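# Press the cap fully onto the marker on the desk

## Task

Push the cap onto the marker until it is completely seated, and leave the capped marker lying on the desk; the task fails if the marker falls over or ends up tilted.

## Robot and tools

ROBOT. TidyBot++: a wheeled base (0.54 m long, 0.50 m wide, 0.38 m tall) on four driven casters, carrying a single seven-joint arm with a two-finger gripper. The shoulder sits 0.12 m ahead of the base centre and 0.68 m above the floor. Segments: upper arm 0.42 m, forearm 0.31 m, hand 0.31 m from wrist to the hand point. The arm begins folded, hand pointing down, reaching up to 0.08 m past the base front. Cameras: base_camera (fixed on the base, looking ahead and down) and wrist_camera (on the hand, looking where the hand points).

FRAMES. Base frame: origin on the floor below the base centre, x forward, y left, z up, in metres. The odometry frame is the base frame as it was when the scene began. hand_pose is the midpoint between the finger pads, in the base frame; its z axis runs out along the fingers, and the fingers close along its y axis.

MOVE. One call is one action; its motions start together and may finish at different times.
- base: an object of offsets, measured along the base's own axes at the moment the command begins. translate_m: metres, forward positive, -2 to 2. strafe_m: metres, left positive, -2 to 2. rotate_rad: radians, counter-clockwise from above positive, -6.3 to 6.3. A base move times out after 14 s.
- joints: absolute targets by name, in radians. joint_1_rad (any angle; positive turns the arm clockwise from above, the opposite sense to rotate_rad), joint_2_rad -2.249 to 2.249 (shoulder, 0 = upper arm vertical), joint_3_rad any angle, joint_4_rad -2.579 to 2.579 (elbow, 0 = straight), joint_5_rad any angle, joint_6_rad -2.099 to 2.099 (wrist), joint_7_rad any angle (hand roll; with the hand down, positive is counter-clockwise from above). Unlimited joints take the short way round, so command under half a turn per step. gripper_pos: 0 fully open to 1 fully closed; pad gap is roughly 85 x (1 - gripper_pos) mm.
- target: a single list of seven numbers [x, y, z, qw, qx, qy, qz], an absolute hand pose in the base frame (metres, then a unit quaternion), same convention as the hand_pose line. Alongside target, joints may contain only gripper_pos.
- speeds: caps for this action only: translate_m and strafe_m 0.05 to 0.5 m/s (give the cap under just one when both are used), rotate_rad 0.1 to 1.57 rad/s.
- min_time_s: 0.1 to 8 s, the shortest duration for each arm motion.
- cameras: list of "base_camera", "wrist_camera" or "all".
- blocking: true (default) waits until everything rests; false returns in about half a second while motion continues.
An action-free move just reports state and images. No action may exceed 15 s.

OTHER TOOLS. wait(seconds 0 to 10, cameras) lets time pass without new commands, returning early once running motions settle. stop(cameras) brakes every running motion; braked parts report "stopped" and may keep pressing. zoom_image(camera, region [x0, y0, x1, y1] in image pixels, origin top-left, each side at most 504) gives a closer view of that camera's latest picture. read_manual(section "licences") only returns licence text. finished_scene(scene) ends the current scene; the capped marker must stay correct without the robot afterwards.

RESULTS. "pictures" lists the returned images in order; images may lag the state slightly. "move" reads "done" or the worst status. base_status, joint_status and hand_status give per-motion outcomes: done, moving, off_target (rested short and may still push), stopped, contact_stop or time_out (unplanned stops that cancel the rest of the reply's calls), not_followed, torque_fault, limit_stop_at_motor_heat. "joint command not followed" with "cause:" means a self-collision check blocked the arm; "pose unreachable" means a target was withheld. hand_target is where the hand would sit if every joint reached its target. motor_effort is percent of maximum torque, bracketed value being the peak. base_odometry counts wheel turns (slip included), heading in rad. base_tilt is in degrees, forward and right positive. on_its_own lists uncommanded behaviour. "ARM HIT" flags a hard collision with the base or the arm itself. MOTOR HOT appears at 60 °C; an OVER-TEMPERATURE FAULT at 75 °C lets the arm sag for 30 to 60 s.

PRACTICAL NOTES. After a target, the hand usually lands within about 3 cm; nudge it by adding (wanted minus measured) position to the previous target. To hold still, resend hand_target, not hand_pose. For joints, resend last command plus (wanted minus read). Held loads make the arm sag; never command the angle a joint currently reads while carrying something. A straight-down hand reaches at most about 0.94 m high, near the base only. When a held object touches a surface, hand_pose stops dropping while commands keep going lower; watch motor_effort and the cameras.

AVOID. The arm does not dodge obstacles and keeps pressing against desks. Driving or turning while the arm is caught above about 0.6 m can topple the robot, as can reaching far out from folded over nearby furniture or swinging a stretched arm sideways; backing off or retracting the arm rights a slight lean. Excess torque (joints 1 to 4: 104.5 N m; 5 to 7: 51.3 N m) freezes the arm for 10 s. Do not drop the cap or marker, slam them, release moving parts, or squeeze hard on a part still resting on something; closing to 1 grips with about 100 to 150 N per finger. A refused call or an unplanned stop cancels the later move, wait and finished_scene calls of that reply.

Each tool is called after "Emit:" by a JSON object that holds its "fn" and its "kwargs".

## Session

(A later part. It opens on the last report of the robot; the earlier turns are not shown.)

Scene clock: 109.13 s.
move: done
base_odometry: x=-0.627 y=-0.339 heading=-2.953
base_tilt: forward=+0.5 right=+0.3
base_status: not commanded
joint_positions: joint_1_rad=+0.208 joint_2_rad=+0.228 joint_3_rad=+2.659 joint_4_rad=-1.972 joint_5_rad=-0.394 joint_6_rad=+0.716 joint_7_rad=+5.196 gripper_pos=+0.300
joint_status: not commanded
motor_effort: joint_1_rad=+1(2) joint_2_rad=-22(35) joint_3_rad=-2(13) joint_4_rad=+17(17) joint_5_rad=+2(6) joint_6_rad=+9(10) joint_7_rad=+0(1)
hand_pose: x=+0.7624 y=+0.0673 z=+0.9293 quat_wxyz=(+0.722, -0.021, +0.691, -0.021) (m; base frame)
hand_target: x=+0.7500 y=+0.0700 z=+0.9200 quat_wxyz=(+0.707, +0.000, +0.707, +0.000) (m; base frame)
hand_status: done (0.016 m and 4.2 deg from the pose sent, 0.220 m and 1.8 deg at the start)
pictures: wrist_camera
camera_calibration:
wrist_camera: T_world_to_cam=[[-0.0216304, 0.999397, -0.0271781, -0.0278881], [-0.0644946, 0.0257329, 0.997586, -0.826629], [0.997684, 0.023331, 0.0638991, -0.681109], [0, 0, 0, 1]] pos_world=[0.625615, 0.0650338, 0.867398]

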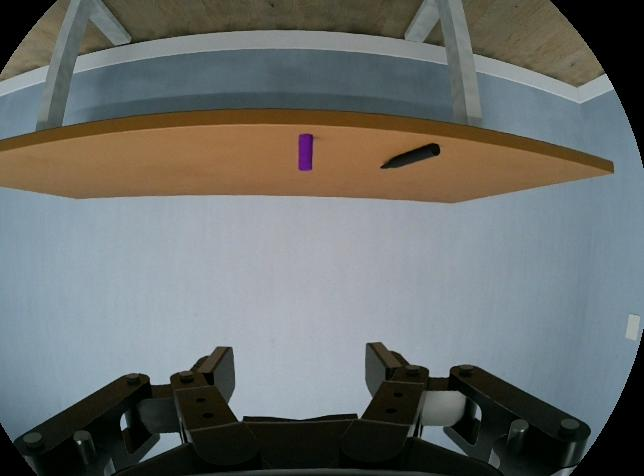

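Emit:
{"fn": "move", "kwargs": {"target": [0.45,0,0.94,0,0.924,0,0.383], "joints": {"gripper_pos":0}, "min_time_s": 4}}

Emit:
{"fn": "move", "kwargs": {"base": {"translate_m":0.55,"strafe_m":0.22}, "cameras": ["wrist_camera"]}}

Emit:
{"fn": "zoom_image", "kwargs": {"camera": "wrist_camera", "region": [440, 320, 540, 420]}}

Scene clock: 113.87 s.
move: done
base_odometry: x=-0.627 y=-0.339 heading=-2.953
base_tilt: forward=+0.5 right=+0.3
base_status: not commanded
joint_positions: joint_1_rad=-1.306 joint_2_rad=-0.587 joint_3_rad=+3.482 joint_4_rad=-1.733 joint_5_rad=-2.266 joint_6_rad=+1.436 joint_7_rad=+3.920 gripper_pos=+0.000
joint_status: all done
motor_effort: joint_1_rad=+1(2) joint_2_rad=+4(24) joint_3_rad=-4(5) joint_4_rad=+16(18) joint_5_rad=+5(9) joint_6_rad=-3(10) joint_7_rad=+0(1)
hand_pose: x=+0.4624 y=+0.0056 z=+0.9473 quat_wxyz=(+0.025, +0.912, +0.026, +0.409) (m; base frame)
hand_target: x=+0.4509 y=-0.0001 z=+0.9402 quat_wxyz=(+0.000, +0.924, -0.001, +0.384) (m; base frame)
hand_status: done (0.015 m and 5.3 deg from the pose sent, 0.320 m and 176.9 deg at the start)
pictures: none

Scene clock: 116.27 s.
move: done
base_odometry: x=-1.126 y=-0.659 heading=-2.952
base_tilt: forward=+0.5 right=+0.3
base_status: done
joint_positions: joint_1_rad=-1.306 joint_2_rad=-0.591 joint_3_rad=+3.483 joint_4_rad=-1.732 joint_5_rad=-2.270 joint_6_rad=+1.436 joint_7_rad=+3.920 gripper_pos=+0.000
joint_status: not commanded
motor_effort: joint_1_rad=+0(3) joint_2_rad=+5(7) joint_3_rad=-4(5) joint_4_rad=+16(16) joint_5_rad=+6(6) joint_6_rad=-4(5) joint_7_rad=+1(1)
hand_pose: x=+0.4618 y=+0.0048 z=+0.9474 quat_wxyz=(+0.022, +0.912, +0.024, +0.408) (m; base frame)
hand_target: x=+0.4509 y=-0.0001 z=+0.9402 quat_wxyz=(+0.000, +0.924, -0.001, +0.384) (m; base frame)
hand_status: not commanded
pictures: wrist_camera
camera_calibration:
wrist_camera: T_world_to_cam=[[-0.0111496, -0.998714, 0.0494557, -0.0392594], [-0.681765, -0.0285881, -0.731013, 1.06045], [0.731487, -0.0418676, -0.680569, 0.447724], [0, 0, 0, 1]] pos_world=[0.395034, 0.00985251, 1.08185]

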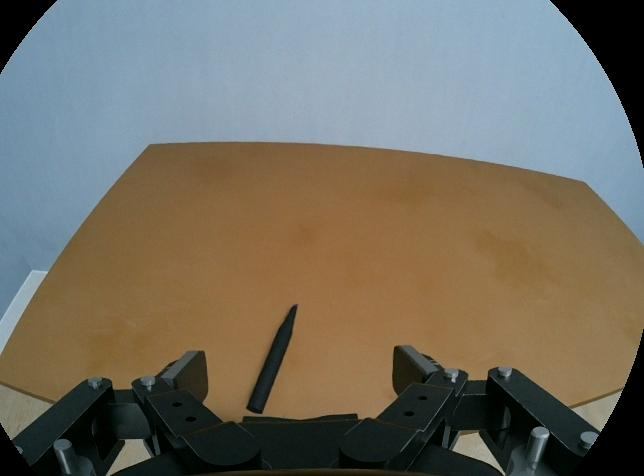

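Scaled by 5.040.

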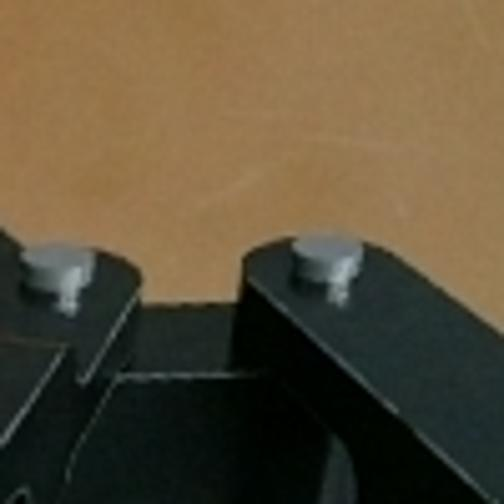

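Emit:
{"fn": "move", "kwargs": {"base": {"translate_m":-0.4}}}

Emit:
{"fn": "move", "kwargs": {"joints": {"joint_1_rad":0,"joint_2_rad":-0.44,"joint_3_rad":3.14,"joint_4_rad":-1.72,"joint_5_rad":0,"joint_6_rad":-1.07,"joint_7_rad":1.57}, "min_time_s": 3}}

Emit:
{"fn": "move", "kwargs": {"base": {"translate_m":0.4}}}

Emit:
{"fn": "move", "kwargs": {"target": [0.56,0.05,0.88,0,0.990,-0.139,0], "min_time_s": 2, "cameras": ["wrist_camera"]}}

Scene clock: 118.83 s.
move: done
base_odometry: x=-0.733 y=-0.583 heading=-2.953
base_tilt: forward=+0.5 right=+0.4
base_status: done
joint_positions: joint_1_rad=-1.306 joint_2_rad=-0.591 joint_3_rad=+3.485 joint_4_rad=-1.732 joint_5_rad=-2.272 joint_6_rad=+1.436 joint_7_rad=+3.920 gripper_pos=+0.000
joint_status: not commanded
motor_effort: joint_1_rad=+2(2) joint_2_rad=+5(6) joint_3_rad=-4(5) joint_4_rad=+15(16) joint_5_rad=+5(6) joint_6_rad=-4(5) joint_7_rad=+1(1)
hand_pose: x=+0.4617 y=+0.0048 z=+0.9469 quat_wxyz=(+0.021, +0.913, +0.024, +0.407) (m; base frame)
hand_target: x=+0.4509 y=-0.0001 z=+0.9402 quat_wxyz=(+0.000, +0.924, -0.001, +0.384) (m; base frame)
hand_status: not commanded
pictures: none

Scene clock: 122.57 s.
move: done
base_odometry: x=-0.733 y=-0.583 heading=-2.953
base_tilt: forward=+0.5 right=+0.3
base_status: not commanded
joint_positions: joint_1_rad=-0.018 joint_2_rad=-0.466 joint_3_rad=+3.156 joint_4_rad=-1.732 joint_5_rad=-0.046 joint_6_rad=-1.022 joint_7_rad=+1.609 gripper_pos=+0.000
joint_status: all done
motor_effort: joint_1_rad=+1(2) joint_2_rad=-3(5) joint_3_rad=+0(5) joint_4_rad=+18(20) joint_5_rad=+0(7) joint_6_rad=+8(10) joint_7_rad=+0(2)
hand_pose: x=+0.4645 y=+0.0136 z=+0.9480 quat_wxyz=(-0.019, +0.910, +0.016, +0.414) (m; base frame)
hand_target: x=+0.4624 y=+0.0020 z=+0.9339 quat_wxyz=(+0.000, +0.923, +0.000, +0.386) (m; base frame)
hand_status: not commanded
pictures: none

Scene clock: 124.83 s.
move: done
base_odometry: x=-1.126 y=-0.659 heading=-2.952
base_tilt: forward=+0.5 right=+0.3
base_status: done
joint_positions: joint_1_rad=-0.017 joint_2_rad=-0.448 joint_3_rad=+3.152 joint_4_rad=-1.732 joint_5_rad=-0.042 joint_6_rad=-1.029 joint_7_rad=+1.608 gripper_pos=+0.000
joint_status: not commanded
motor_effort: joint_1_rad=+1(2) joint_2_rad=-3(6) joint_3_rad=+0(1) joint_4_rad=+18(18) joint_5_rad=-1(1) joint_6_rad=+7(9) joint_7_rad=+0(1)
hand_pose: x=+0.4678 y=+0.0139 z=+0.9402 quat_wxyz=(-0.017, +0.915, +0.017, +0.403) (m; base frame)
hand_target: x=+0.4624 y=+0.0020 z=+0.9339 quat_wxyz=(+0.000, +0.923, +0.000, +0.386) (m; base frame)
hand_status: not commanded
pictures: none

Scene clock: 127.47 s.
move: done
base_odometry: x=-1.126 y=-0.659 heading=-2.952
base_tilt: forward=+0.5 right=+0.3
base_status: not commanded
joint_positions: joint_1_rad=-0.125 joint_2_rad=+0.332 joint_3_rad=+3.191 joint_4_rad=-0.841 joint_5_rad=-0.042 joint_6_rad=-1.909 joint_7_rad=+1.238 gripper_pos=+0.000
joint_status: not commanded
motor_effort: joint_1_rad=+2(2) joint_2_rad=-24(26) joint_3_rad=+0(1) joint_4_rad=+14(18) joint_5_rad=+0(1) joint_6_rad=+1(8) joint_7_rad=+1(1)
hand_pose: x=+0.5620 y=+0.0519 z=+0.8906 quat_wxyz=(-0.017, +0.992, -0.119, +0.027) (m; base frame)
hand_target: x=+0.5600 y=+0.0500 z=+0.8800 quat_wxyz=(+0.000, +0.990, -0.139, +0.000) (m; base frame)
hand_status: done (0.011 m and 4.3 deg from the pose sent, 0.116 m and 50.7 deg at the start)
pictures: wrist_camera
camera_calibration:
wrist_camera: T_world_to_cam=[[-0.268036, -0.963167, -0.0216038, 0.217485], [-0.962889, 0.26856, -0.0268406, 0.604063], [0.0316539, 0.0136078, -0.999406, 1.01204], [0, 0, 0, 1]] pos_world=[0.607905, 0.0334753, 1.03235]

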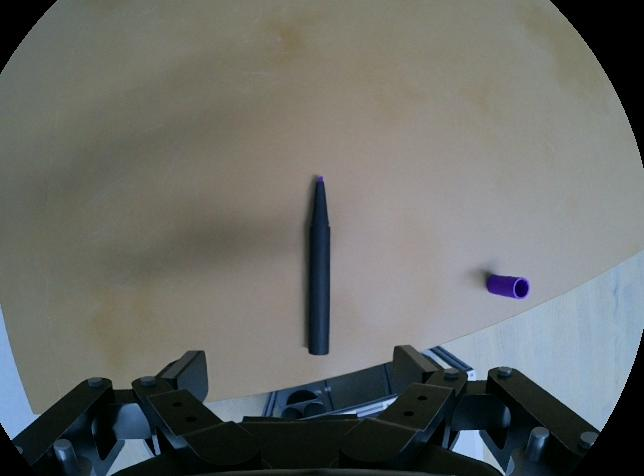

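Emit:
{"fn": "move", "kwargs": {"target": [0.569,0.029,0.80,0.012,0.990,-0.139,-0.02], "cameras": ["wrist_camera"]}}

Scene clock: 129.07 s.
move: done
base_odometry: x=-1.126 y=-0.659 heading=-2.952
base_tilt: forward=+0.5 right=+0.3
base_status: not commanded
joint_positions: joint_1_rad=-0.125 joint_2_rad=+0.334 joint_3_rad=+3.197 joint_4_rad=-1.063 joint_5_rad=-0.042 joint_6_rad=-1.776 joint_7_rad=+1.238 gripper_pos=+0.000
joint_status: not commanded
motor_effort: joint_1_rad=+1(2) joint_2_rad=-25(26) joint_3_rad=+0(0) joint_4_rad=+15(16) joint_5_rad=+0(0) joint_6_rad=+1(2) joint_7_rad=+1(1)
hand_pose: x=+0.5551 y=+0.0485 z=+0.8225 quat_wxyz=(-0.008, +0.992, -0.126, -0.018) (m; base frame)
hand_target: x=+0.5690 y=+0.0290 z=+0.8000 quat_wxyz=(+0.012, +0.990, -0.139, -0.020) (m; base frame)
hand_status: done (0.033 m and 2.8 deg from the pose sent, 0.094 m and 6.7 deg at the start)
pictures: wrist_camera
camera_calibration:
wrist_camera: T_world_to_cam=[[-0.281127, -0.959617, 0.0101631, 0.191852], [-0.9579, 0.281236, 0.0577352, 0.523538], [-0.0582619, 0.00649574, -0.99828, 0.993565], [0, 0, 0, 1]] pos_world=[0.613319, 0.0304131, 0.95968]

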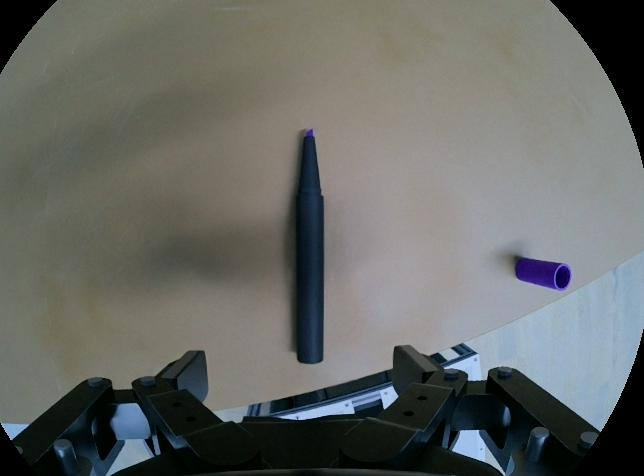

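Emit:
{"fn": "move", "kwargs": {"target": [0.588,0.013,0.765,0.010,0.988,-0.152,-0.004], "cameras": ["wrist_camera"]}}

Scene clock: 130.67 s.
move: done
base_odometry: x=-1.126 y=-0.659 heading=-2.952
base_tilt: forward=+0.5 right=+0.3
base_status: not commanded
joint_positions: joint_1_rad=-0.103 joint_2_rad=+0.348 joint_3_rad=+3.210 joint_4_rad=-1.152 joint_5_rad=-0.042 joint_6_rad=-1.640 joint_7_rad=+1.238 gripper_pos=+0.000
joint_status: not commanded
motor_effort: joint_1_rad=+1(2) joint_2_rad=-26(27) joint_3_rad=+0(0) joint_4_rad=+15(16) joint_5_rad=+0(0) joint_6_rad=+1(2) joint_7_rad=+0(1)
hand_pose: x=+0.5761 y=+0.0349 z=+0.7884 quat_wxyz=(-0.010, +0.989, -0.145, -0.001) (m; base frame)
hand_target: x=+0.5880 y=+0.0130 z=+0.7650 quat_wxyz=(+0.010, +0.988, -0.152, -0.004) (m; base frame)
hand_status: done (0.034 m and 2.4 deg from the pose sent, 0.075 m and 4.0 deg at the start)
pictures: wrist_camera
camera_calibration:
wrist_camera: T_world_to_cam=[[-0.317797, -0.948156, 0.00231378, 0.211981], [-0.947844, 0.317754, 0.0249853, 0.568188], [-0.0244252, 0.00574718, -0.999685, 0.942559], [0, 0, 0, 1]] pos_world=[0.628943, 0.0150304, 0.927575]

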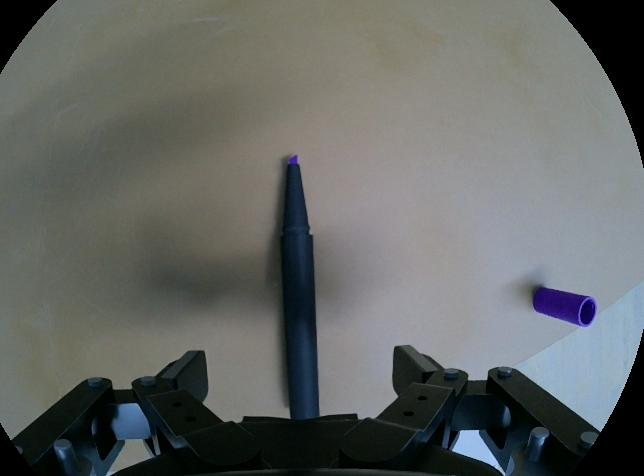

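Emit:
{"fn": "move", "kwargs": {"target": [0.592,0.011,0.74,0.010,0.9905,-0.136,-0.004]}}

Emit:
{"fn": "move", "kwargs": {"target": [0.592,0.011,0.722,0.010,0.9905,-0.136,-0.004], "joints": {"gripper_pos":0.5}, "cameras": ["wrist_camera"]}}

Scene clock: 131.80 s.
move: done
base_odometry: x=-1.126 y=-0.659 heading=-2.952
base_tilt: forward=+0.5 right=+0.3
base_status: not commanded
joint_positions: joint_1_rad=-0.100 joint_2_rad=+0.357 joint_3_rad=+3.210 joint_4_rad=-1.216 joint_5_rad=-0.042 joint_6_rad=-1.564 joint_7_rad=+1.257 gripper_pos=+0.000
joint_status: not commanded
motor_effort: joint_1_rad=+1(2) joint_2_rad=-26(27) joint_3_rad=+0(0) joint_4_rad=+15(16) joint_5_rad=+0(1) joint_6_rad=+1(1) joint_7_rad=+1(1)
hand_pose: x=+0.5816 y=+0.0334 z=+0.7642 quat_wxyz=(-0.010, +0.990, -0.138, +0.001) (m; base frame)
hand_target: x=+0.5920 y=+0.0110 z=+0.7400 quat_wxyz=(+0.010, +0.991, -0.136, -0.004) (m; base frame)
hand_status: done (0.035 m and 2.3 deg from the pose sent, 0.056 m and 2.5 deg at the start)
pictures: none

Scene clock: 132.63 s.
move: done
base_odometry: x=-1.126 y=-0.659 heading=-2.952
base_tilt: forward=+0.5 right=+0.3
base_status: not commanded
joint_positions: joint_1_rad=-0.100 joint_2_rad=+0.361 joint_3_rad=+3.210 joint_4_rad=-1.268 joint_5_rad=-0.042 joint_6_rad=-1.508 joint_7_rad=+1.257 gripper_pos=+0.500
joint_status: all done
motor_effort: joint_1_rad=+1(2) joint_2_rad=-26(27) joint_3_rad=+0(0) joint_4_rad=+15(16) joint_5_rad=+0(0) joint_6_rad=+1(1) joint_7_rad=+1(1)
hand_pose: x=+0.5828 y=+0.0331 z=+0.7459 quat_wxyz=(-0.009, +0.990, -0.139, +0.001) (m; base frame)
hand_target: x=+0.5920 y=+0.0110 z=+0.7220 quat_wxyz=(+0.010, +0.991, -0.136, -0.004) (m; base frame)
hand_status: done (0.034 m and 2.3 deg from the pose sent, 0.049 m and 2.3 deg at the start)
pictures: wrist_camera
camera_calibration:
wrist_camera: T_world_to_cam=[[-0.307232, -0.951633, 0.00205829, 0.206661], [-0.951398, 0.307203, 0.0216276, 0.581126], [-0.0212139, 0.00468644, -0.999764, 0.89838], [0, 0, 0, 1]] pos_world=[0.635433, 0.0139313, 0.885175]

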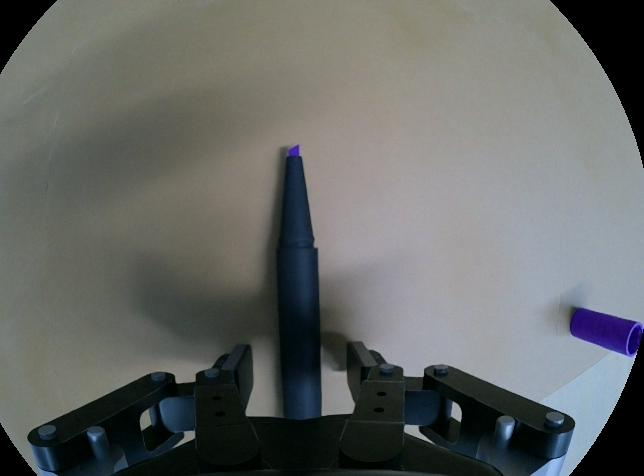

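Emit:
{"fn": "move", "kwargs": {"joints": {"gripper_pos":0.86}}}

Emit:
{"fn": "move", "kwargs": {"joints": {"gripper_pos":1.0}}}

Emit:
{"fn": "move", "kwargs": {"target": [0.585,0.02,0.83,0.010,0.9905,-0.136,-0.004], "cameras": ["wrist_camera"]}}

Scene clock: 133.63 s.
move: done
base_odometry: x=-1.126 y=-0.659 heading=-2.952
base_tilt: forward=+0.6 right=+0.3
base_status: not commanded
joint_positions: joint_1_rad=-0.100 joint_2_rad=+0.361 joint_3_rad=+3.210 joint_4_rad=-1.267 joint_5_rad=-0.042 joint_6_rad=-1.508 joint_7_rad=+1.257 gripper_pos=+0.836
joint_status: all done
motor_effort: joint_1_rad=+2(2) joint_2_rad=-22(26) joint_3_rad=+0(0) joint_4_rad=+13(15) joint_5_rad=+0(0) joint_6_rad=+3(4) joint_7_rad=+0(1)
hand_pose: x=+0.5830 y=+0.0331 z=+0.7461 quat_wxyz=(-0.010, +0.990, -0.139, +0.002) (m; base frame)
hand_target: x=+0.5920 y=+0.0110 z=+0.7220 quat_wxyz=(+0.010, +0.991, -0.136, -0.004) (m; base frame)
hand_status: not commanded
pictures: none

Scene clock: 134.20 s.
move: off_target
base_odometry: x=-1.126 y=-0.659 heading=-2.952
base_tilt: forward=+0.5 right=+0.3
base_status: not commanded
joint_positions: joint_1_rad=-0.100 joint_2_rad=+0.361 joint_3_rad=+3.210 joint_4_rad=-1.267 joint_5_rad=-0.042 joint_6_rad=-1.508 joint_7_rad=+1.257 gripper_pos=+0.837
joint_status: gripper_pos off_target (ended at +0.837, target +1.000)
motor_effort: joint_1_rad=+1(2) joint_2_rad=-21(21) joint_3_rad=+0(0) joint_4_rad=+12(13) joint_5_rad=+0(1) joint_6_rad=+3(3) joint_7_rad=+0(1)
hand_pose: x=+0.5830 y=+0.0331 z=+0.7461 quat_wxyz=(-0.010, +0.990, -0.139, +0.002) (m; base frame)
hand_target: x=+0.5920 y=+0.0110 z=+0.7220 quat_wxyz=(+0.010, +0.991, -0.136, -0.004) (m; base frame)
hand_status: not commanded
pictures: none

Scene clock: 135.67 s.
move: done
base_odometry: x=-1.126 y=-0.659 heading=-2.952
base_tilt: forward=+0.6 right=+0.3
base_status: not commanded
joint_positions: joint_1_rad=-0.100 joint_2_rad=+0.375 joint_3_rad=+3.210 joint_4_rad=-0.961 joint_5_rad=-0.042 joint_6_rad=-1.768 joint_7_rad=+1.257 gripper_pos=+0.838
joint_status: not commanded
motor_effort: joint_1_rad=+1(2) joint_2_rad=-27(29) joint_3_rad=+0(0) joint_4_rad=+15(16) joint_5_rad=+0(1) joint_6_rad=+2(3) joint_7_rad=+0(1)
hand_pose: x=+0.5901 y=+0.0356 z=+0.8352 quat_wxyz=(-0.011, +0.991, -0.133, +0.017) (m; base frame)
hand_target: x=+0.5850 y=+0.0200 z=+0.8300 quat_wxyz=(+0.010, +0.991, -0.136, -0.004) (m; base frame)
hand_status: done (0.017 m and 3.5 deg from the pose sent, 0.085 m and 2.4 deg at the start)
pictures: wrist_camera
camera_calibration:
wrist_camera: T_world_to_cam=[[-0.295591, -0.955289, -0.0070186, 0.211918], [-0.95525, 0.295649, -0.009448, 0.613978], [0.0111006, 0.00391177, -0.999931, 0.968943], [0, 0, 0, 1]] pos_world=[0.638388, 0.0171305, 0.976164]

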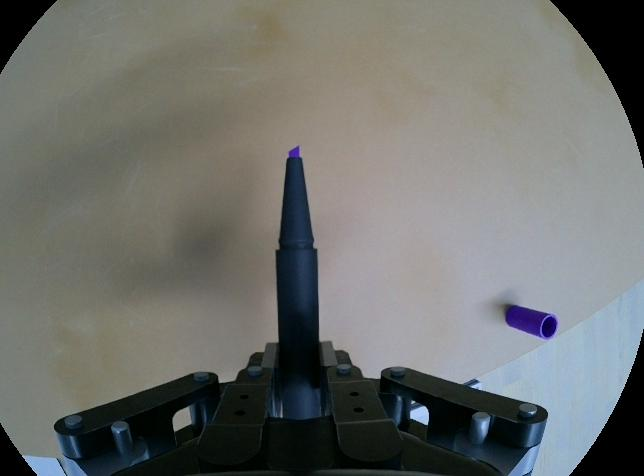

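Emit:
{"fn": "move", "kwargs": {"base": {"translate_m":-0.55,"strafe_m":-0.22}}}

Emit:
{"fn": "move", "kwargs": {"joints": {"joint_1_rad":0,"joint_2_rad":-0.3,"joint_3_rad":3.15,"joint_4_rad":-1.55,"joint_5_rad":0,"joint_6_rad":-1.05,"joint_7_rad":4.3}, "min_time_s": 5}}

Emit:
{"fn": "move", "kwargs": {"joints": {"joint_7_rad":4.72}}}

Emit:
{"fn": "move", "kwargs": {"target": [0.75,0.07,0.92,0.707,0,0.707,0], "min_time_s": 4}}

Emit:
{"fn": "move", "kwargs": {"target": [0.86,0.07,0.90,0.702,0,0.712,0], "min_time_s": 2, "cameras": ["wrist_camera"]}}

Scene clock: 138.43 s.
move: done
base_odometry: x=-0.627 y=-0.339 heading=-2.952
base_tilt: forward=+0.5 right=+0.3
base_status: done
joint_positions: joint_1_rad=-0.100 joint_2_rad=+0.376 joint_3_rad=+3.210 joint_4_rad=-0.960 joint_5_rad=-0.042 joint_6_rad=-1.779 joint_7_rad=+1.257 gripper_pos=+0.838
joint_status: not commanded
motor_effort: joint_1_rad=+1(3) joint_2_rad=-27(30) joint_3_rad=+0(1) joint_4_rad=+15(16) joint_5_rad=+0(1) joint_6_rad=+2(3) joint_7_rad=+1(1)
hand_pose: x=+0.5871 y=+0.0351 z=+0.8350 quat_wxyz=(-0.010, +0.991, -0.133, +0.012) (m; base frame)
hand_target: x=+0.5850 y=+0.0200 z=+0.8300 quat_wxyz=(+0.010, +0.991, -0.136, -0.004) (m; base frame)
hand_status: not commanded
pictures: none

Scene clock: 144.10 s.
move: done
base_odometry: x=-0.627 y=-0.339 heading=-2.952
base_tilt: forward=+0.5 right=+0.3
base_status: not commanded
joint_positions: joint_1_rad=-0.020 joint_2_rad=-0.270 joint_3_rad=+3.166 joint_4_rad=-1.527 joint_5_rad=-0.042 joint_6_rad=-1.101 joint_7_rad=+4.262 gripper_pos=+0.838
joint_status: all done
motor_effort: joint_1_rad=+1(3) joint_2_rad=-8(28) joint_3_rad=+0(1) joint_4_rad=+18(18) joint_5_rad=+0(1) joint_6_rad=+8(9) joint_7_rad=+0(1)
hand_pose: x=+0.5258 y=+0.0096 z=+0.9644 quat_wxyz=(+0.367, +0.211, +0.899, +0.108) (m; base frame)
hand_target: x=+0.5252 y=-0.0026 z=+0.9755 quat_wxyz=(+0.400, +0.191, +0.893, +0.083) (m; base frame)
hand_status: not commanded
pictures: none

Scene clock: 145.27 s.
move: done
base_odometry: x=-0.627 y=-0.339 heading=-2.952
base_tilt: forward=+0.5 right=+0.3
base_status: not commanded
joint_positions: joint_1_rad=-0.020 joint_2_rad=-0.270 joint_3_rad=+3.166 joint_4_rad=-1.527 joint_5_rad=-0.042 joint_6_rad=-1.100 joint_7_rad=+4.683 gripper_pos=+0.838
joint_status: all done
motor_effort: joint_1_rad=+1(2) joint_2_rad=-8(9) joint_3_rad=+0(0) joint_4_rad=+18(18) joint_5_rad=+0(1) joint_6_rad=+8(8) joint_7_rad=+1(1)
hand_pose: x=+0.5259 y=+0.0096 z=+0.9645 quat_wxyz=(+0.382, +0.018, +0.924, +0.029) (m; base frame)
hand_target: x=+0.5252 y=-0.0026 z=+0.9755 quat_wxyz=(+0.408, +0.001, +0.913, -0.002) (m; base frame)
hand_status: not commanded
pictures: none

Scene clock: 149.93 s.
move: done
base_odometry: x=-0.627 y=-0.339 heading=-2.952
base_tilt: forward=+0.5 right=+0.3
base_status: not commanded
joint_positions: joint_1_rad=+0.169 joint_2_rad=+0.155 joint_3_rad=+2.690 joint_4_rad=-1.973 joint_5_rad=-0.397 joint_6_rad=+0.616 joint_7_rad=+5.120 gripper_pos=+0.838
joint_status: not commanded
motor_effort: joint_1_rad=+0(2) joint_2_rad=-20(22) joint_3_rad=-1(2) joint_4_rad=+18(20) joint_5_rad=+2(3) joint_6_rad=+10(11) joint_7_rad=+0(1)
hand_pose: x=+0.7444 y=+0.0900 z=+0.9430 quat_wxyz=(+0.714, -0.019, +0.700, +0.017) (m; base frame)
hand_target: x=+0.7500 y=+0.0700 z=+0.9200 quat_wxyz=(+0.707, +0.000, +0.707, +0.000) (m; base frame)
hand_status: done (0.031 m and 3.1 deg from the pose sent, 0.236 m and 45.2 deg at the start)
pictures: none

Scene clock: 152.23 s.
move: done
base_odometry: x=-0.627 y=-0.339 heading=-2.952
base_tilt: forward=+0.5 right=+0.3
base_status: not commanded
joint_positions: joint_1_rad=+0.319 joint_2_rad=+0.476 joint_3_rad=+2.417 joint_4_rad=-1.712 joint_5_rad=-0.465 joint_6_rad=+0.638 joint_7_rad=+5.440 gripper_pos=+0.838
joint_status: not commanded
motor_effort: joint_1_rad=+1(2) joint_2_rad=-28(29) joint_3_rad=-6(6) joint_4_rad=+17(18) joint_5_rad=+3(4) joint_6_rad=+8(10) joint_7_rad=+0(1)
hand_pose: x=+0.8471 y=+0.0981 z=+0.9098 quat_wxyz=(+0.703, -0.034, +0.711, +0.014) (m; base frame)
hand_target: x=+0.8600 y=+0.0700 z=+0.9000 quat_wxyz=(+0.702, +0.000, +0.712, +0.000) (m; base frame)
hand_status: done (0.032 m and 4.2 deg from the pose sent, 0.125 m and 3.5 deg at the start)
pictures: wrist_camera
camera_calibration:
wrist_camera: T_world_to_cam=[[-0.0880367, 0.9961, 0.00580094, -0.0307739], [-0.00786479, -0.00651845, 0.999948, -0.849491], [0.996086, 0.0879865, 0.00840799, -0.719505], [0, 0, 0, 1]] pos_world=[0.707299, 0.0884233, 0.855675]

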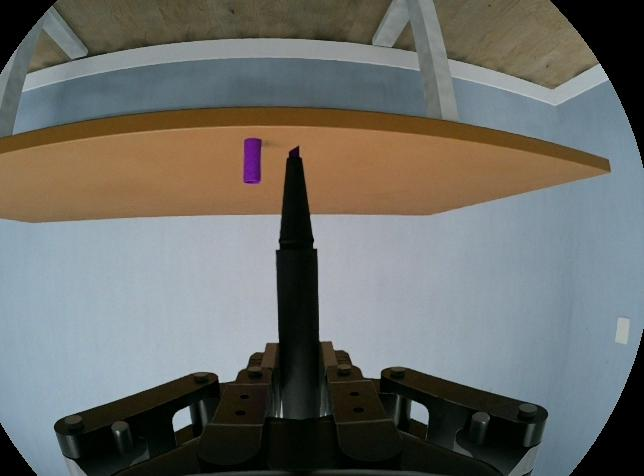

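Emit:
{"fn": "move", "kwargs": {"base": {"translate_m":0.17,"strafe_m":-0.02}, "speeds": {"translate_m":0.2}, "cameras": ["wrist_camera"]}}

Emit:
{"fn": "zoom_image", "kwargs": {"camera": "wrist_camera", "region": [230, 60, 370, 200]}}

Scene clock: 154.27 s.
move: done
base_odometry: x=-0.798 y=-0.351 heading=-2.952
base_tilt: forward=+0.5 right=+0.3
base_status: done
joint_positions: joint_1_rad=+0.321 joint_2_rad=+0.481 joint_3_rad=+2.414 joint_4_rad=-1.709 joint_5_rad=-0.466 joint_6_rad=+0.639 joint_7_rad=+5.441 gripper_pos=+0.838
joint_status: not commanded
motor_effort: joint_1_rad=+1(2) joint_2_rad=-28(30) joint_3_rad=-6(6) joint_4_rad=+17(18) joint_5_rad=+4(4) joint_6_rad=+8(9) joint_7_rad=+0(1)
hand_pose: x=+0.8485 y=+0.0968 z=+0.9086 quat_wxyz=(+0.702, -0.032, +0.711, +0.014) (m; base frame)
hand_target: x=+0.8600 y=+0.0700 z=+0.9000 quat_wxyz=(+0.702, +0.000, +0.712, +0.000) (m; base frame)
hand_status: not commanded
pictures: wrist_camera
camera_calibration:
wrist_camera: T_world_to_cam=[[-0.0858165, 0.996268, 0.00928002, -0.0344185], [-0.00670248, -0.00989146, 0.999929, -0.848903], [0.996288, 0.0857482, 0.00752632, -0.720016], [0, 0, 0, 1]] pos_world=[0.7087, 0.0876331, 0.854581]

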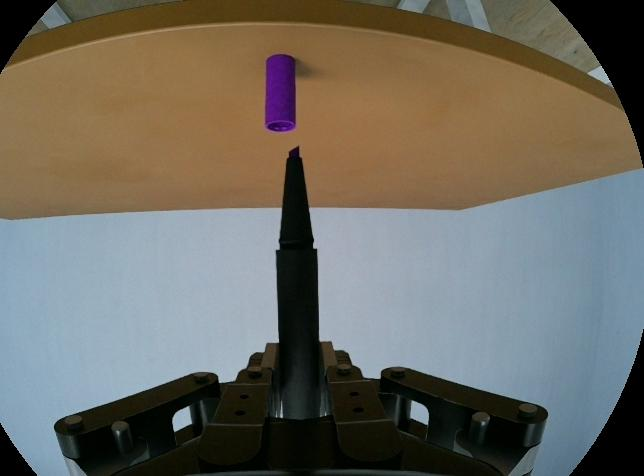

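Scaled by 3.600.

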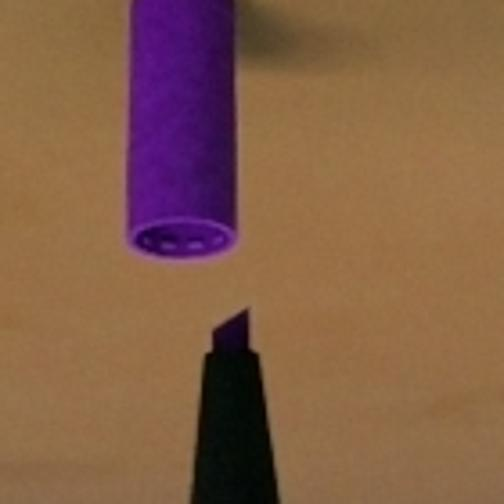

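Emit:
{"fn": "move", "kwargs": {"base": {"translate_m":0.045,"strafe_m":-0.005}, "speeds": {"translate_m":0.15}, "cameras": ["wrist_camera"]}}

Emit:
{"fn": "zoom_image", "kwargs": {"camera": "wrist_camera", "region": [230, 40, 370, 180]}}

Scene clock: 155.70 s.
move: done
base_odometry: x=-0.843 y=-0.355 heading=-2.952
base_tilt: forward=+0.6 right=+0.3
base_status: done
joint_positions: joint_1_rad=+0.322 joint_2_rad=+0.487 joint_3_rad=+2.414 joint_4_rad=-1.707 joint_5_rad=-0.467 joint_6_rad=+0.640 joint_7_rad=+5.441 gripper_pos=+0.838
joint_status: not commanded
motor_effort: joint_1_rad=+1(2) joint_2_rad=-28(30) joint_3_rad=-6(7) joint_4_rad=+17(18) joint_5_rad=+4(4) joint_6_rad=+8(9) joint_7_rad=+0(1)
hand_pose: x=+0.8502 y=+0.0955 z=+0.9064 quat_wxyz=(+0.701, -0.030, +0.712, +0.015) (m; base frame)
hand_target: x=+0.8600 y=+0.0700 z=+0.9000 quat_wxyz=(+0.702, +0.000, +0.712, +0.000) (m; base frame)
hand_status: not commanded
pictures: wrist_camera
camera_calibration:
wrist_camera: T_world_to_cam=[[-0.084059, 0.99638, 0.0126854, -0.0376457], [-0.00406083, -0.0130729, 0.999906, -0.848695], [0.996453, 0.0839996, 0.00514503, -0.719363], [0, 0, 0, 1]] pos_world=[0.7102, 0.0868407, 0.852794]

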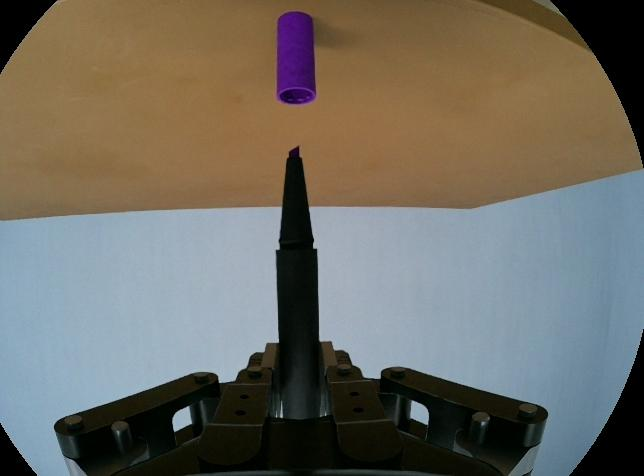

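Scaled by 3.600.

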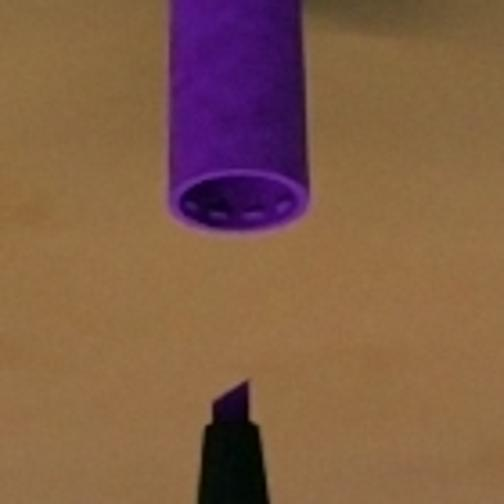

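Emit:
{"fn": "move", "kwargs": {"base": {"translate_m":0.004}, "target": [0.862,0.067,0.88,0.703,-0.005,0.711,0.002], "cameras": ["wrist_camera"]}}

Emit:
{"fn": "zoom_image", "kwargs": {"camera": "wrist_camera", "region": [230, 40, 370, 180]}}

Scene clock: 157.03 s.
move: done
base_odometry: x=-0.847 y=-0.355 heading=-2.952
base_tilt: forward=+0.5 right=+0.3
base_status: done
joint_positions: joint_1_rad=+0.365 joint_2_rad=+0.532 joint_3_rad=+2.355 joint_4_rad=-1.709 joint_5_rad=-0.461 joint_6_rad=+0.693 joint_7_rad=+5.441 gripper_pos=+0.838
joint_status: not commanded
motor_effort: joint_1_rad=+1(2) joint_2_rad=-28(30) joint_3_rad=-7(8) joint_4_rad=+17(18) joint_5_rad=+4(4) joint_6_rad=+7(8) joint_7_rad=+0(1)
hand_pose: x=+0.8563 y=+0.0835 z=+0.8987 quat_wxyz=(+0.705, -0.008, +0.709, +0.021) (m; base frame)
hand_target: x=+0.8620 y=+0.0670 z=+0.8800 quat_wxyz=(+0.703, -0.005, +0.711, +0.002) (m; base frame)
hand_status: done (0.026 m and 2.2 deg from the pose sent, 0.041 m and 3.2 deg at the start)
pictures: wrist_camera
camera_calibration:
wrist_camera: T_world_to_cam=[[-0.0620226, 0.996787, 0.0506853, -0.0779977], [-0.0127792, -0.051572, 0.998588, -0.829192], [0.997993, 0.0612873, 0.0159368, -0.733509], [0, 0, 0, 1]] pos_world=[0.716603, 0.0799388, 0.843664]

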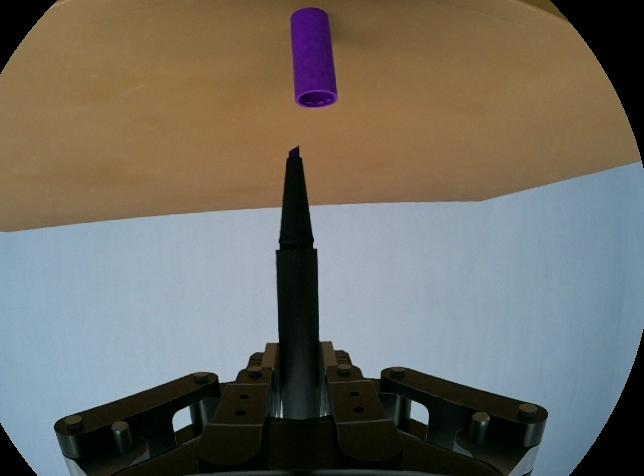

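Scaled by 3.600.

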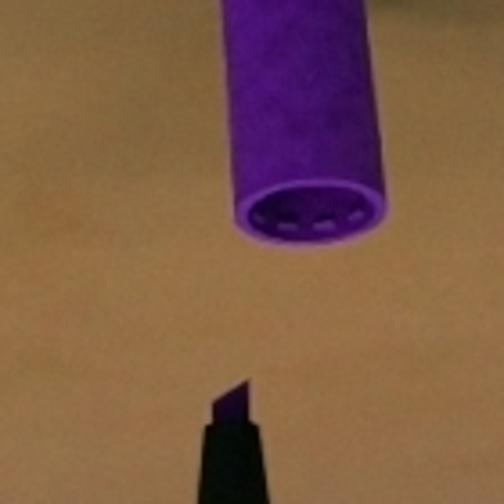

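Emit:
{"fn": "move", "kwargs": {"base": {"translate_m":-0.002,"strafe_m":0.010}}}

Emit:
{"fn": "move", "kwargs": {"target": [0.862,0.067,0.864,0.703,-0.005,0.711,0.002], "cameras": ["wrist_camera"]}}

Emit:
{"fn": "zoom_image", "kwargs": {"camera": "wrist_camera", "region": [230, 40, 370, 180]}}

Scene clock: 158.00 s.
move: done
base_odometry: x=-0.843 y=-0.365 heading=-2.953
base_tilt: forward=+0.5 right=+0.3
base_status: done
joint_positions: joint_1_rad=+0.370 joint_2_rad=+0.532 joint_3_rad=+2.353 joint_4_rad=-1.709 joint_5_rad=-0.461 joint_6_rad=+0.694 joint_7_rad=+5.441 gripper_pos=+0.838
joint_status: not commanded
motor_effort: joint_1_rad=+1(3) joint_2_rad=-29(29) joint_3_rad=-7(8) joint_4_rad=+17(17) joint_5_rad=+4(5) joint_6_rad=+8(9) joint_7_rad=+1(1)
hand_pose: x=+0.8566 y=+0.0805 z=+0.8992 quat_wxyz=(+0.705, -0.006, +0.709, +0.020) (m; base frame)
hand_target: x=+0.8620 y=+0.0670 z=+0.8800 quat_wxyz=(+0.703, -0.005, +0.711, +0.002) (m; base frame)
hand_status: not commanded
pictures: none

Scene clock: 158.77 s.
move: done
base_odometry: x=-0.843 y=-0.365 heading=-2.953
base_tilt: forward=+0.5 right=+0.3
base_status: not commanded
joint_positions: joint_1_rad=+0.373 joint_2_rad=+0.565 joint_3_rad=+2.336 joint_4_rad=-1.725 joint_5_rad=-0.450 joint_6_rad=+0.744 joint_7_rad=+5.441 gripper_pos=+0.838
joint_status: not commanded
motor_effort: joint_1_rad=+0(2) joint_2_rad=-29(30) joint_3_rad=-7(8) joint_4_rad=+16(17) joint_5_rad=+4(5) joint_6_rad=+7(9) joint_7_rad=+0(1)
hand_pose: x=+0.8584 y=+0.0779 z=+0.8848 quat_wxyz=(+0.705, +0.001, +0.709, +0.018) (m; base frame)
hand_target: x=+0.8620 y=+0.0670 z=+0.8640 quat_wxyz=(+0.703, -0.005, +0.711, +0.002) (m; base frame)
hand_status: done (0.024 m and 2.0 deg from the pose sent, 0.038 m and 2.1 deg at the start)
pictures: wrist_camera
camera_calibration:
wrist_camera: T_world_to_cam=[[-0.0459018, 0.997158, 0.0597463, -0.0934736], [-0.014145, -0.0604522, 0.998071, -0.813236], [0.998846, 0.0449682, 0.0168796, -0.73535], [0, 0, 0, 1]] pos_world=[0.718708, 0.0771134, 0.829664]

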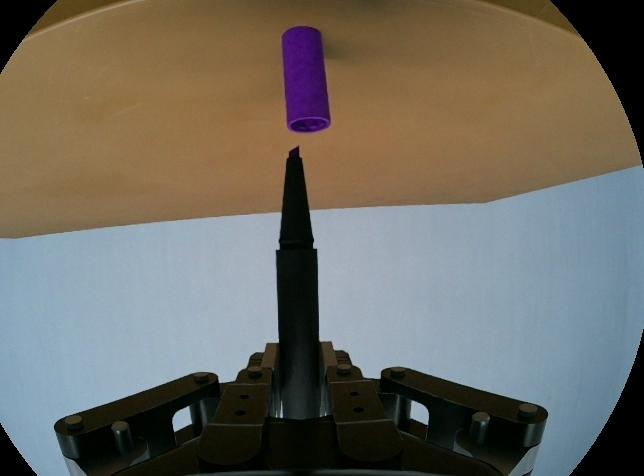

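Scaled by 3.600.

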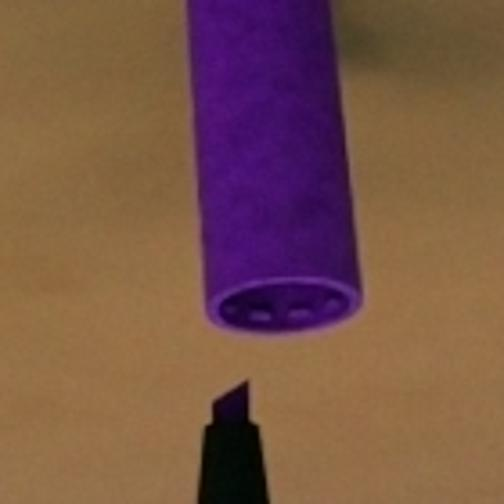

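Emit:
{"fn": "move", "kwargs": {"base": {"strafe_m":0.006}, "target": [0.862,0.067,0.861,0.703,-0.012,0.711,-0.005], "cameras": ["wrist_camera"]}}

Emit:
{"fn": "zoom_image", "kwargs": {"camera": "wrist_camera", "region": [230, 40, 370, 180]}}

Scene clock: 159.97 s.
move: done
base_odometry: x=-0.842 y=-0.371 heading=-2.953
base_tilt: forward=+0.5 right=+0.3
base_status: done
joint_positions: joint_1_rad=+0.375 joint_2_rad=+0.566 joint_3_rad=+2.336 joint_4_rad=-1.728 joint_5_rad=-0.450 joint_6_rad=+0.751 joint_7_rad=+5.452 gripper_pos=+0.838
joint_status: not commanded
motor_effort: joint_1_rad=+1(4) joint_2_rad=-29(29) joint_3_rad=-7(8) joint_4_rad=+16(17) joint_5_rad=+4(5) joint_6_rad=+8(9) joint_7_rad=+1(1)
hand_pose: x=+0.8583 y=+0.0758 z=+0.8843 quat_wxyz=(+0.706, -0.002, +0.708, +0.013) (m; base frame)
hand_target: x=+0.8620 y=+0.0670 z=+0.8610 quat_wxyz=(+0.703, -0.012, +0.711, -0.005) (m; base frame)
hand_status: done (0.025 m and 2.4 deg from the pose sent, 0.026 m and 3.1 deg at the start)
pictures: wrist_camera
camera_calibration:
wrist_camera: T_world_to_cam=[[-0.0413807, 0.997986, 0.0480787, -0.085], [-0.0165381, -0.0487975, 0.998672, -0.812301], [0.999007, 0.0405306, 0.0185241, -0.736392], [0, 0, 0, 1]] pos_world=[0.718709, 0.075037, 0.82895]

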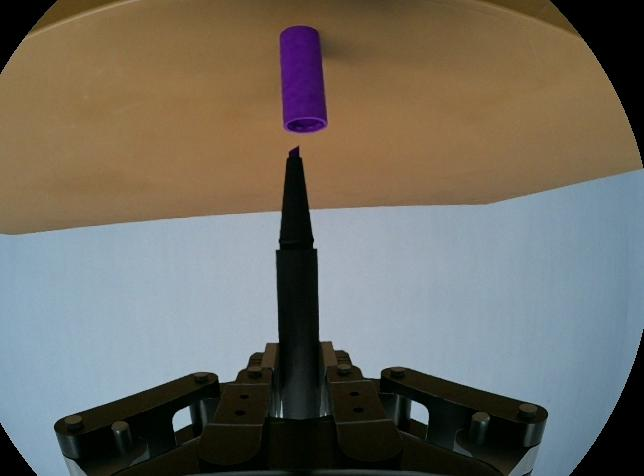

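Scaled by 3.600.

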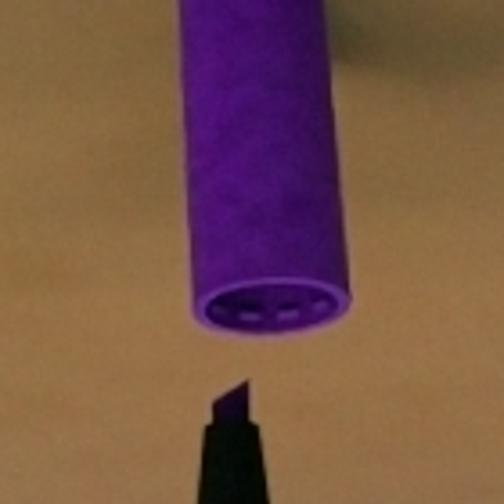

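Emit:
{"fn": "move", "kwargs": {"base": {"strafe_m":0.005,"translate_m":-0.008}, "cameras": ["wrist_camera"]}}

Emit:
{"fn": "zoom_image", "kwargs": {"camera": "wrist_camera", "region": [230, 40, 370, 180]}}

Scene clock: 161.07 s.
move: done
base_odometry: x=-0.834 y=-0.374 heading=-2.953
base_tilt: forward=+0.5 right=+0.3
base_status: done
joint_positions: joint_1_rad=+0.376 joint_2_rad=+0.569 joint_3_rad=+2.335 joint_4_rad=-1.730 joint_5_rad=-0.449 joint_6_rad=+0.751 joint_7_rad=+5.452 gripper_pos=+0.838
joint_status: not commanded
motor_effort: joint_1_rad=+0(2) joint_2_rad=-29(31) joint_3_rad=-7(8) joint_4_rad=+16(17) joint_5_rad=+4(5) joint_6_rad=+8(8) joint_7_rad=+1(1)
hand_pose: x=+0.8584 y=+0.0757 z=+0.8812 quat_wxyz=(+0.704, -0.002, +0.710, +0.013) (m; base frame)
hand_target: x=+0.8620 y=+0.0670 z=+0.8610 quat_wxyz=(+0.703, -0.012, +0.711, -0.005) (m; base frame)
hand_status: not commanded
pictures: wrist_camera
camera_calibration:
wrist_camera: T_world_to_cam=[[-0.0417568, 0.997927, 0.0489704, -0.0852488], [-0.0118861, -0.0495059, 0.998703, -0.81315], [0.999057, 0.0411206, 0.0139287, -0.732425], [0, 0, 0, 1]] pos_world=[0.718509, 0.0749341, 0.826472]

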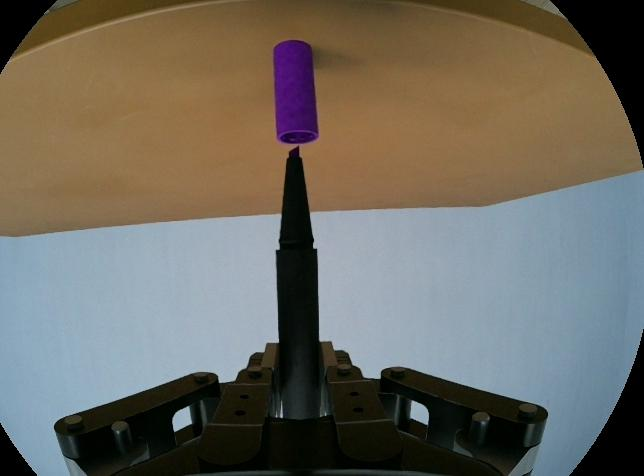

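Scaled by 3.600.

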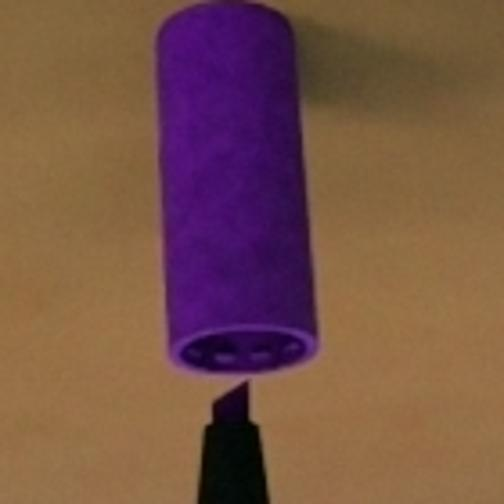

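Emit:
{"fn": "move", "kwargs": {"base": {"strafe_m":0.0015}, "target": [0.862,0.067,0.849,0.703,-0.012,0.711,-0.005], "cameras": ["wrist_camera"]}}

Emit:
{"fn": "zoom_image", "kwargs": {"camera": "wrist_camera", "region": [230, 60, 370, 200]}}

Scene clock: 162.00 s.
move: done
base_odometry: x=-0.833 y=-0.376 heading=-2.953
base_tilt: forward=+0.5 right=+0.3
base_status: done
joint_positions: joint_1_rad=+0.377 joint_2_rad=+0.593 joint_3_rad=+2.328 joint_4_rad=-1.745 joint_5_rad=-0.432 joint_6_rad=+0.786 joint_7_rad=+5.452 gripper_pos=+0.838
joint_status: not commanded
motor_effort: joint_1_rad=+1(3) joint_2_rad=-29(31) joint_3_rad=-7(8) joint_4_rad=+16(17) joint_5_rad=+5(5) joint_6_rad=+8(9) joint_7_rad=+0(1)
hand_pose: x=+0.8591 y=+0.0745 z=+0.8700 quat_wxyz=(+0.704, -0.002, +0.710, +0.010) (m; base frame)
hand_target: x=+0.8620 y=+0.0670 z=+0.8490 quat_wxyz=(+0.703, -0.012, +0.711, -0.005) (m; base frame)
hand_status: done (0.022 m and 2.1 deg from the pose sent, 0.034 m and 2.4 deg at the start)
pictures: wrist_camera
camera_calibration:
wrist_camera: T_world_to_cam=[[-0.0372801, 0.998311, 0.0445534, -0.0834335], [-0.012549, -0.0450486, 0.998906, -0.801914], [0.999226, 0.0366802, 0.0142072, -0.733052], [0, 0, 0, 1]] pos_world=[0.719311, 0.074056, 0.815169]

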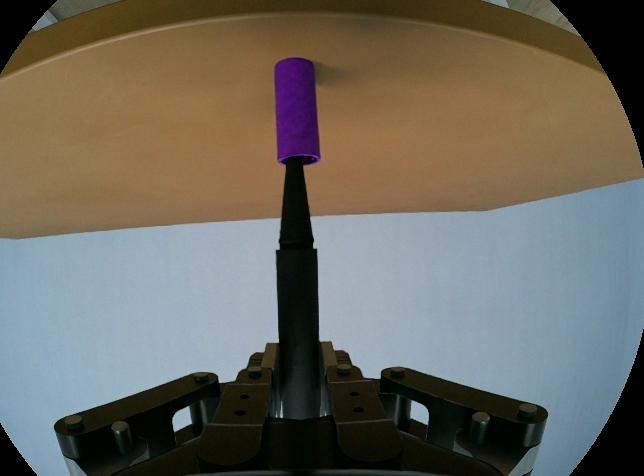

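Scaled by 3.600.

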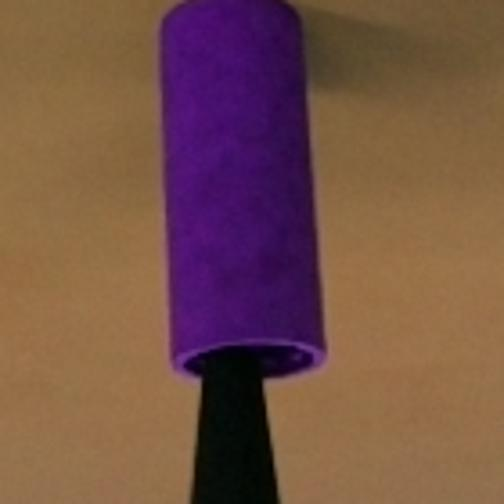

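Emit:
{"fn": "move", "kwargs": {"base": {"strafe_m":0.002}}}

Emit:
{"fn": "move", "kwargs": {"target": [0.862,0.068,0.835,0.703,-0.012,0.711,-0.005], "cameras": ["wrist_camera"]}}

Emit:
{"fn": "zoom_image", "kwargs": {"camera": "wrist_camera", "region": [230, 80, 370, 220]}}

Scene clock: 162.87 s.
move: done
base_odometry: x=-0.833 y=-0.378 heading=-2.953
base_tilt: forward=+0.5 right=+0.3
base_status: done
joint_positions: joint_1_rad=+0.378 joint_2_rad=+0.593 joint_3_rad=+2.328 joint_4_rad=-1.745 joint_5_rad=-0.432 joint_6_rad=+0.786 joint_7_rad=+5.452 gripper_pos=+0.838
joint_status: not commanded
motor_effort: joint_1_rad=+1(4) joint_2_rad=-29(30) joint_3_rad=-8(8) joint_4_rad=+16(16) joint_5_rad=+5(5) joint_6_rad=+8(9) joint_7_rad=+0(1)
hand_pose: x=+0.8592 y=+0.0733 z=+0.8700 quat_wxyz=(+0.704, -0.001, +0.710, +0.009) (m; base frame)
hand_target: x=+0.8620 y=+0.0670 z=+0.8490 quat_wxyz=(+0.703, -0.012, +0.711, -0.005) (m; base frame)
hand_status: not commanded
pictures: none

Scene clock: 163.60 s.
move: done
base_odometry: x=-0.833 y=-0.378 heading=-2.953
base_tilt: forward=+0.5 right=+0.3
base_status: not commanded
joint_positions: joint_1_rad=+0.378 joint_2_rad=+0.624 joint_3_rad=+2.323 joint_4_rad=-1.762 joint_5_rad=-0.412 joint_6_rad=+0.826 joint_7_rad=+5.452 gripper_pos=+0.838
joint_status: not commanded
motor_effort: joint_1_rad=+1(2) joint_2_rad=-30(31) joint_3_rad=-8(8) joint_4_rad=+15(16) joint_5_rad=+5(5) joint_6_rad=+8(9) joint_7_rad=+1(1)
hand_pose: x=+0.8604 y=+0.0715 z=+0.8541 quat_wxyz=(+0.703, -0.001, +0.711, +0.006) (m; base frame)
hand_target: x=+0.8620 y=+0.0680 z=+0.8350 quat_wxyz=(+0.703, -0.012, +0.711, -0.005) (m; base frame)
hand_status: done (0.019 m and 1.8 deg from the pose sent, 0.035 m and 2.1 deg at the start)
pictures: wrist_camera
camera_calibration:
wrist_camera: T_world_to_cam=[[-0.0302613, 0.998731, 0.0402506, -0.082085], [-0.00977118, -0.0405627, 0.999129, -0.789034], [0.999494, 0.0298416, 0.0109863, -0.730977], [0, 0, 0, 1]] pos_world=[0.720414, 0.0717891, 0.799681]

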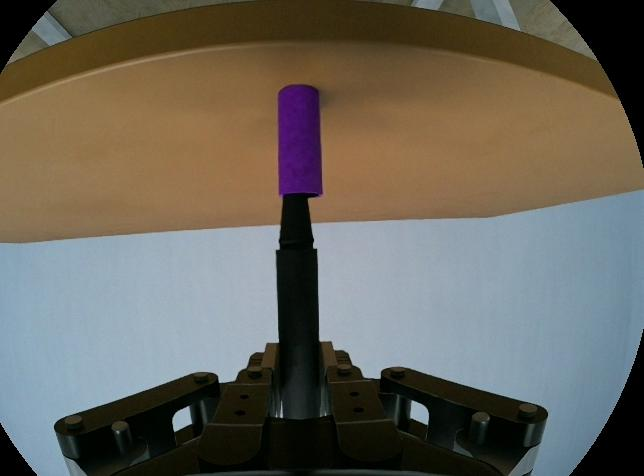

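Scaled by 3.600.

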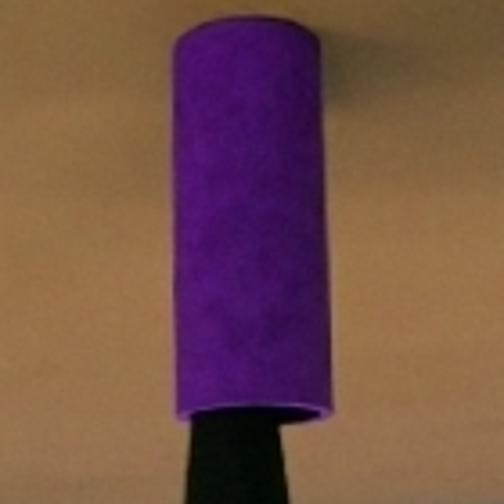

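Emit:
{"fn": "move", "kwargs": {"base": {"strafe_m":0.003}}}

Emit:
{"fn": "move", "kwargs": {"target": [0.862,0.070,0.823,0.703,-0.010,0.711,-0.002], "cameras": ["wrist_camera"]}}

Emit:
{"fn": "zoom_image", "kwargs": {"camera": "wrist_camera", "region": [230, 110, 370, 250]}}

Scene clock: 164.33 s.
move: done
base_odometry: x=-0.833 y=-0.381 heading=-2.953
base_tilt: forward=+0.5 right=+0.3
base_status: done
joint_positions: joint_1_rad=+0.380 joint_2_rad=+0.624 joint_3_rad=+2.323 joint_4_rad=-1.762 joint_5_rad=-0.412 joint_6_rad=+0.826 joint_7_rad=+5.452 gripper_pos=+0.838
joint_status: not commanded
motor_effort: joint_1_rad=+0(4) joint_2_rad=-30(30) joint_3_rad=-8(9) joint_4_rad=+15(16) joint_5_rad=+5(5) joint_6_rad=+7(9) joint_7_rad=+0(1)
hand_pose: x=+0.8605 y=+0.0704 z=+0.8542 quat_wxyz=(+0.703, +0.000, +0.711, +0.006) (m; base frame)
hand_target: x=+0.8620 y=+0.0680 z=+0.8350 quat_wxyz=(+0.703, -0.012, +0.711, -0.005) (m; base frame)
hand_status: not commanded
pictures: none

Scene clock: 165.07 s.
move: done
base_odometry: x=-0.833 y=-0.381 heading=-2.953
base_tilt: forward=+0.6 right=+0.3
base_status: not commanded
joint_positions: joint_1_rad=+0.380 joint_2_rad=+0.652 joint_3_rad=+2.314 joint_4_rad=-1.775 joint_5_rad=-0.395 joint_6_rad=+0.860 joint_7_rad=+5.452 gripper_pos=+0.838
joint_status: not commanded
motor_effort: joint_1_rad=+1(2) joint_2_rad=-30(31) joint_3_rad=-8(9) joint_4_rad=+15(15) joint_5_rad=+5(5) joint_6_rad=+8(9) joint_7_rad=+1(1)
hand_pose: x=+0.8612 y=+0.0710 z=+0.8418 quat_wxyz=(+0.703, +0.000, +0.711, +0.005) (m; base frame)
hand_target: x=+0.8620 y=+0.0700 z=+0.8230 quat_wxyz=(+0.703, -0.010, +0.711, -0.002) (m; base frame)
hand_status: done (0.019 m and 1.4 deg from the pose sent, 0.031 m and 1.4 deg at the start)
pictures: wrist_camera
camera_calibration:
wrist_camera: T_world_to_cam=[[-0.0275318, 0.998798, 0.0405603, -0.0837066], [-0.00907459, -0.0408237, 0.999125, -0.777425], [0.99958, 0.0271396, 0.0101876, -0.730782], [0, 0, 0, 1]] pos_world=[0.721115, 0.0717017, 0.787585]

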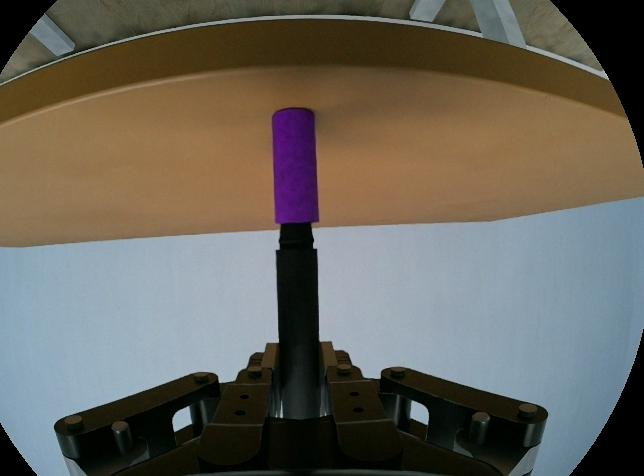

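Scaled by 3.600.

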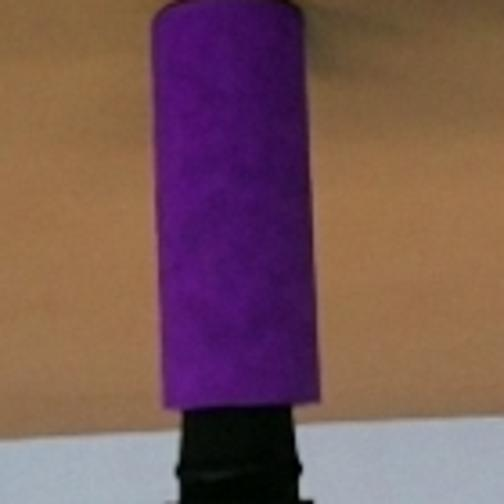

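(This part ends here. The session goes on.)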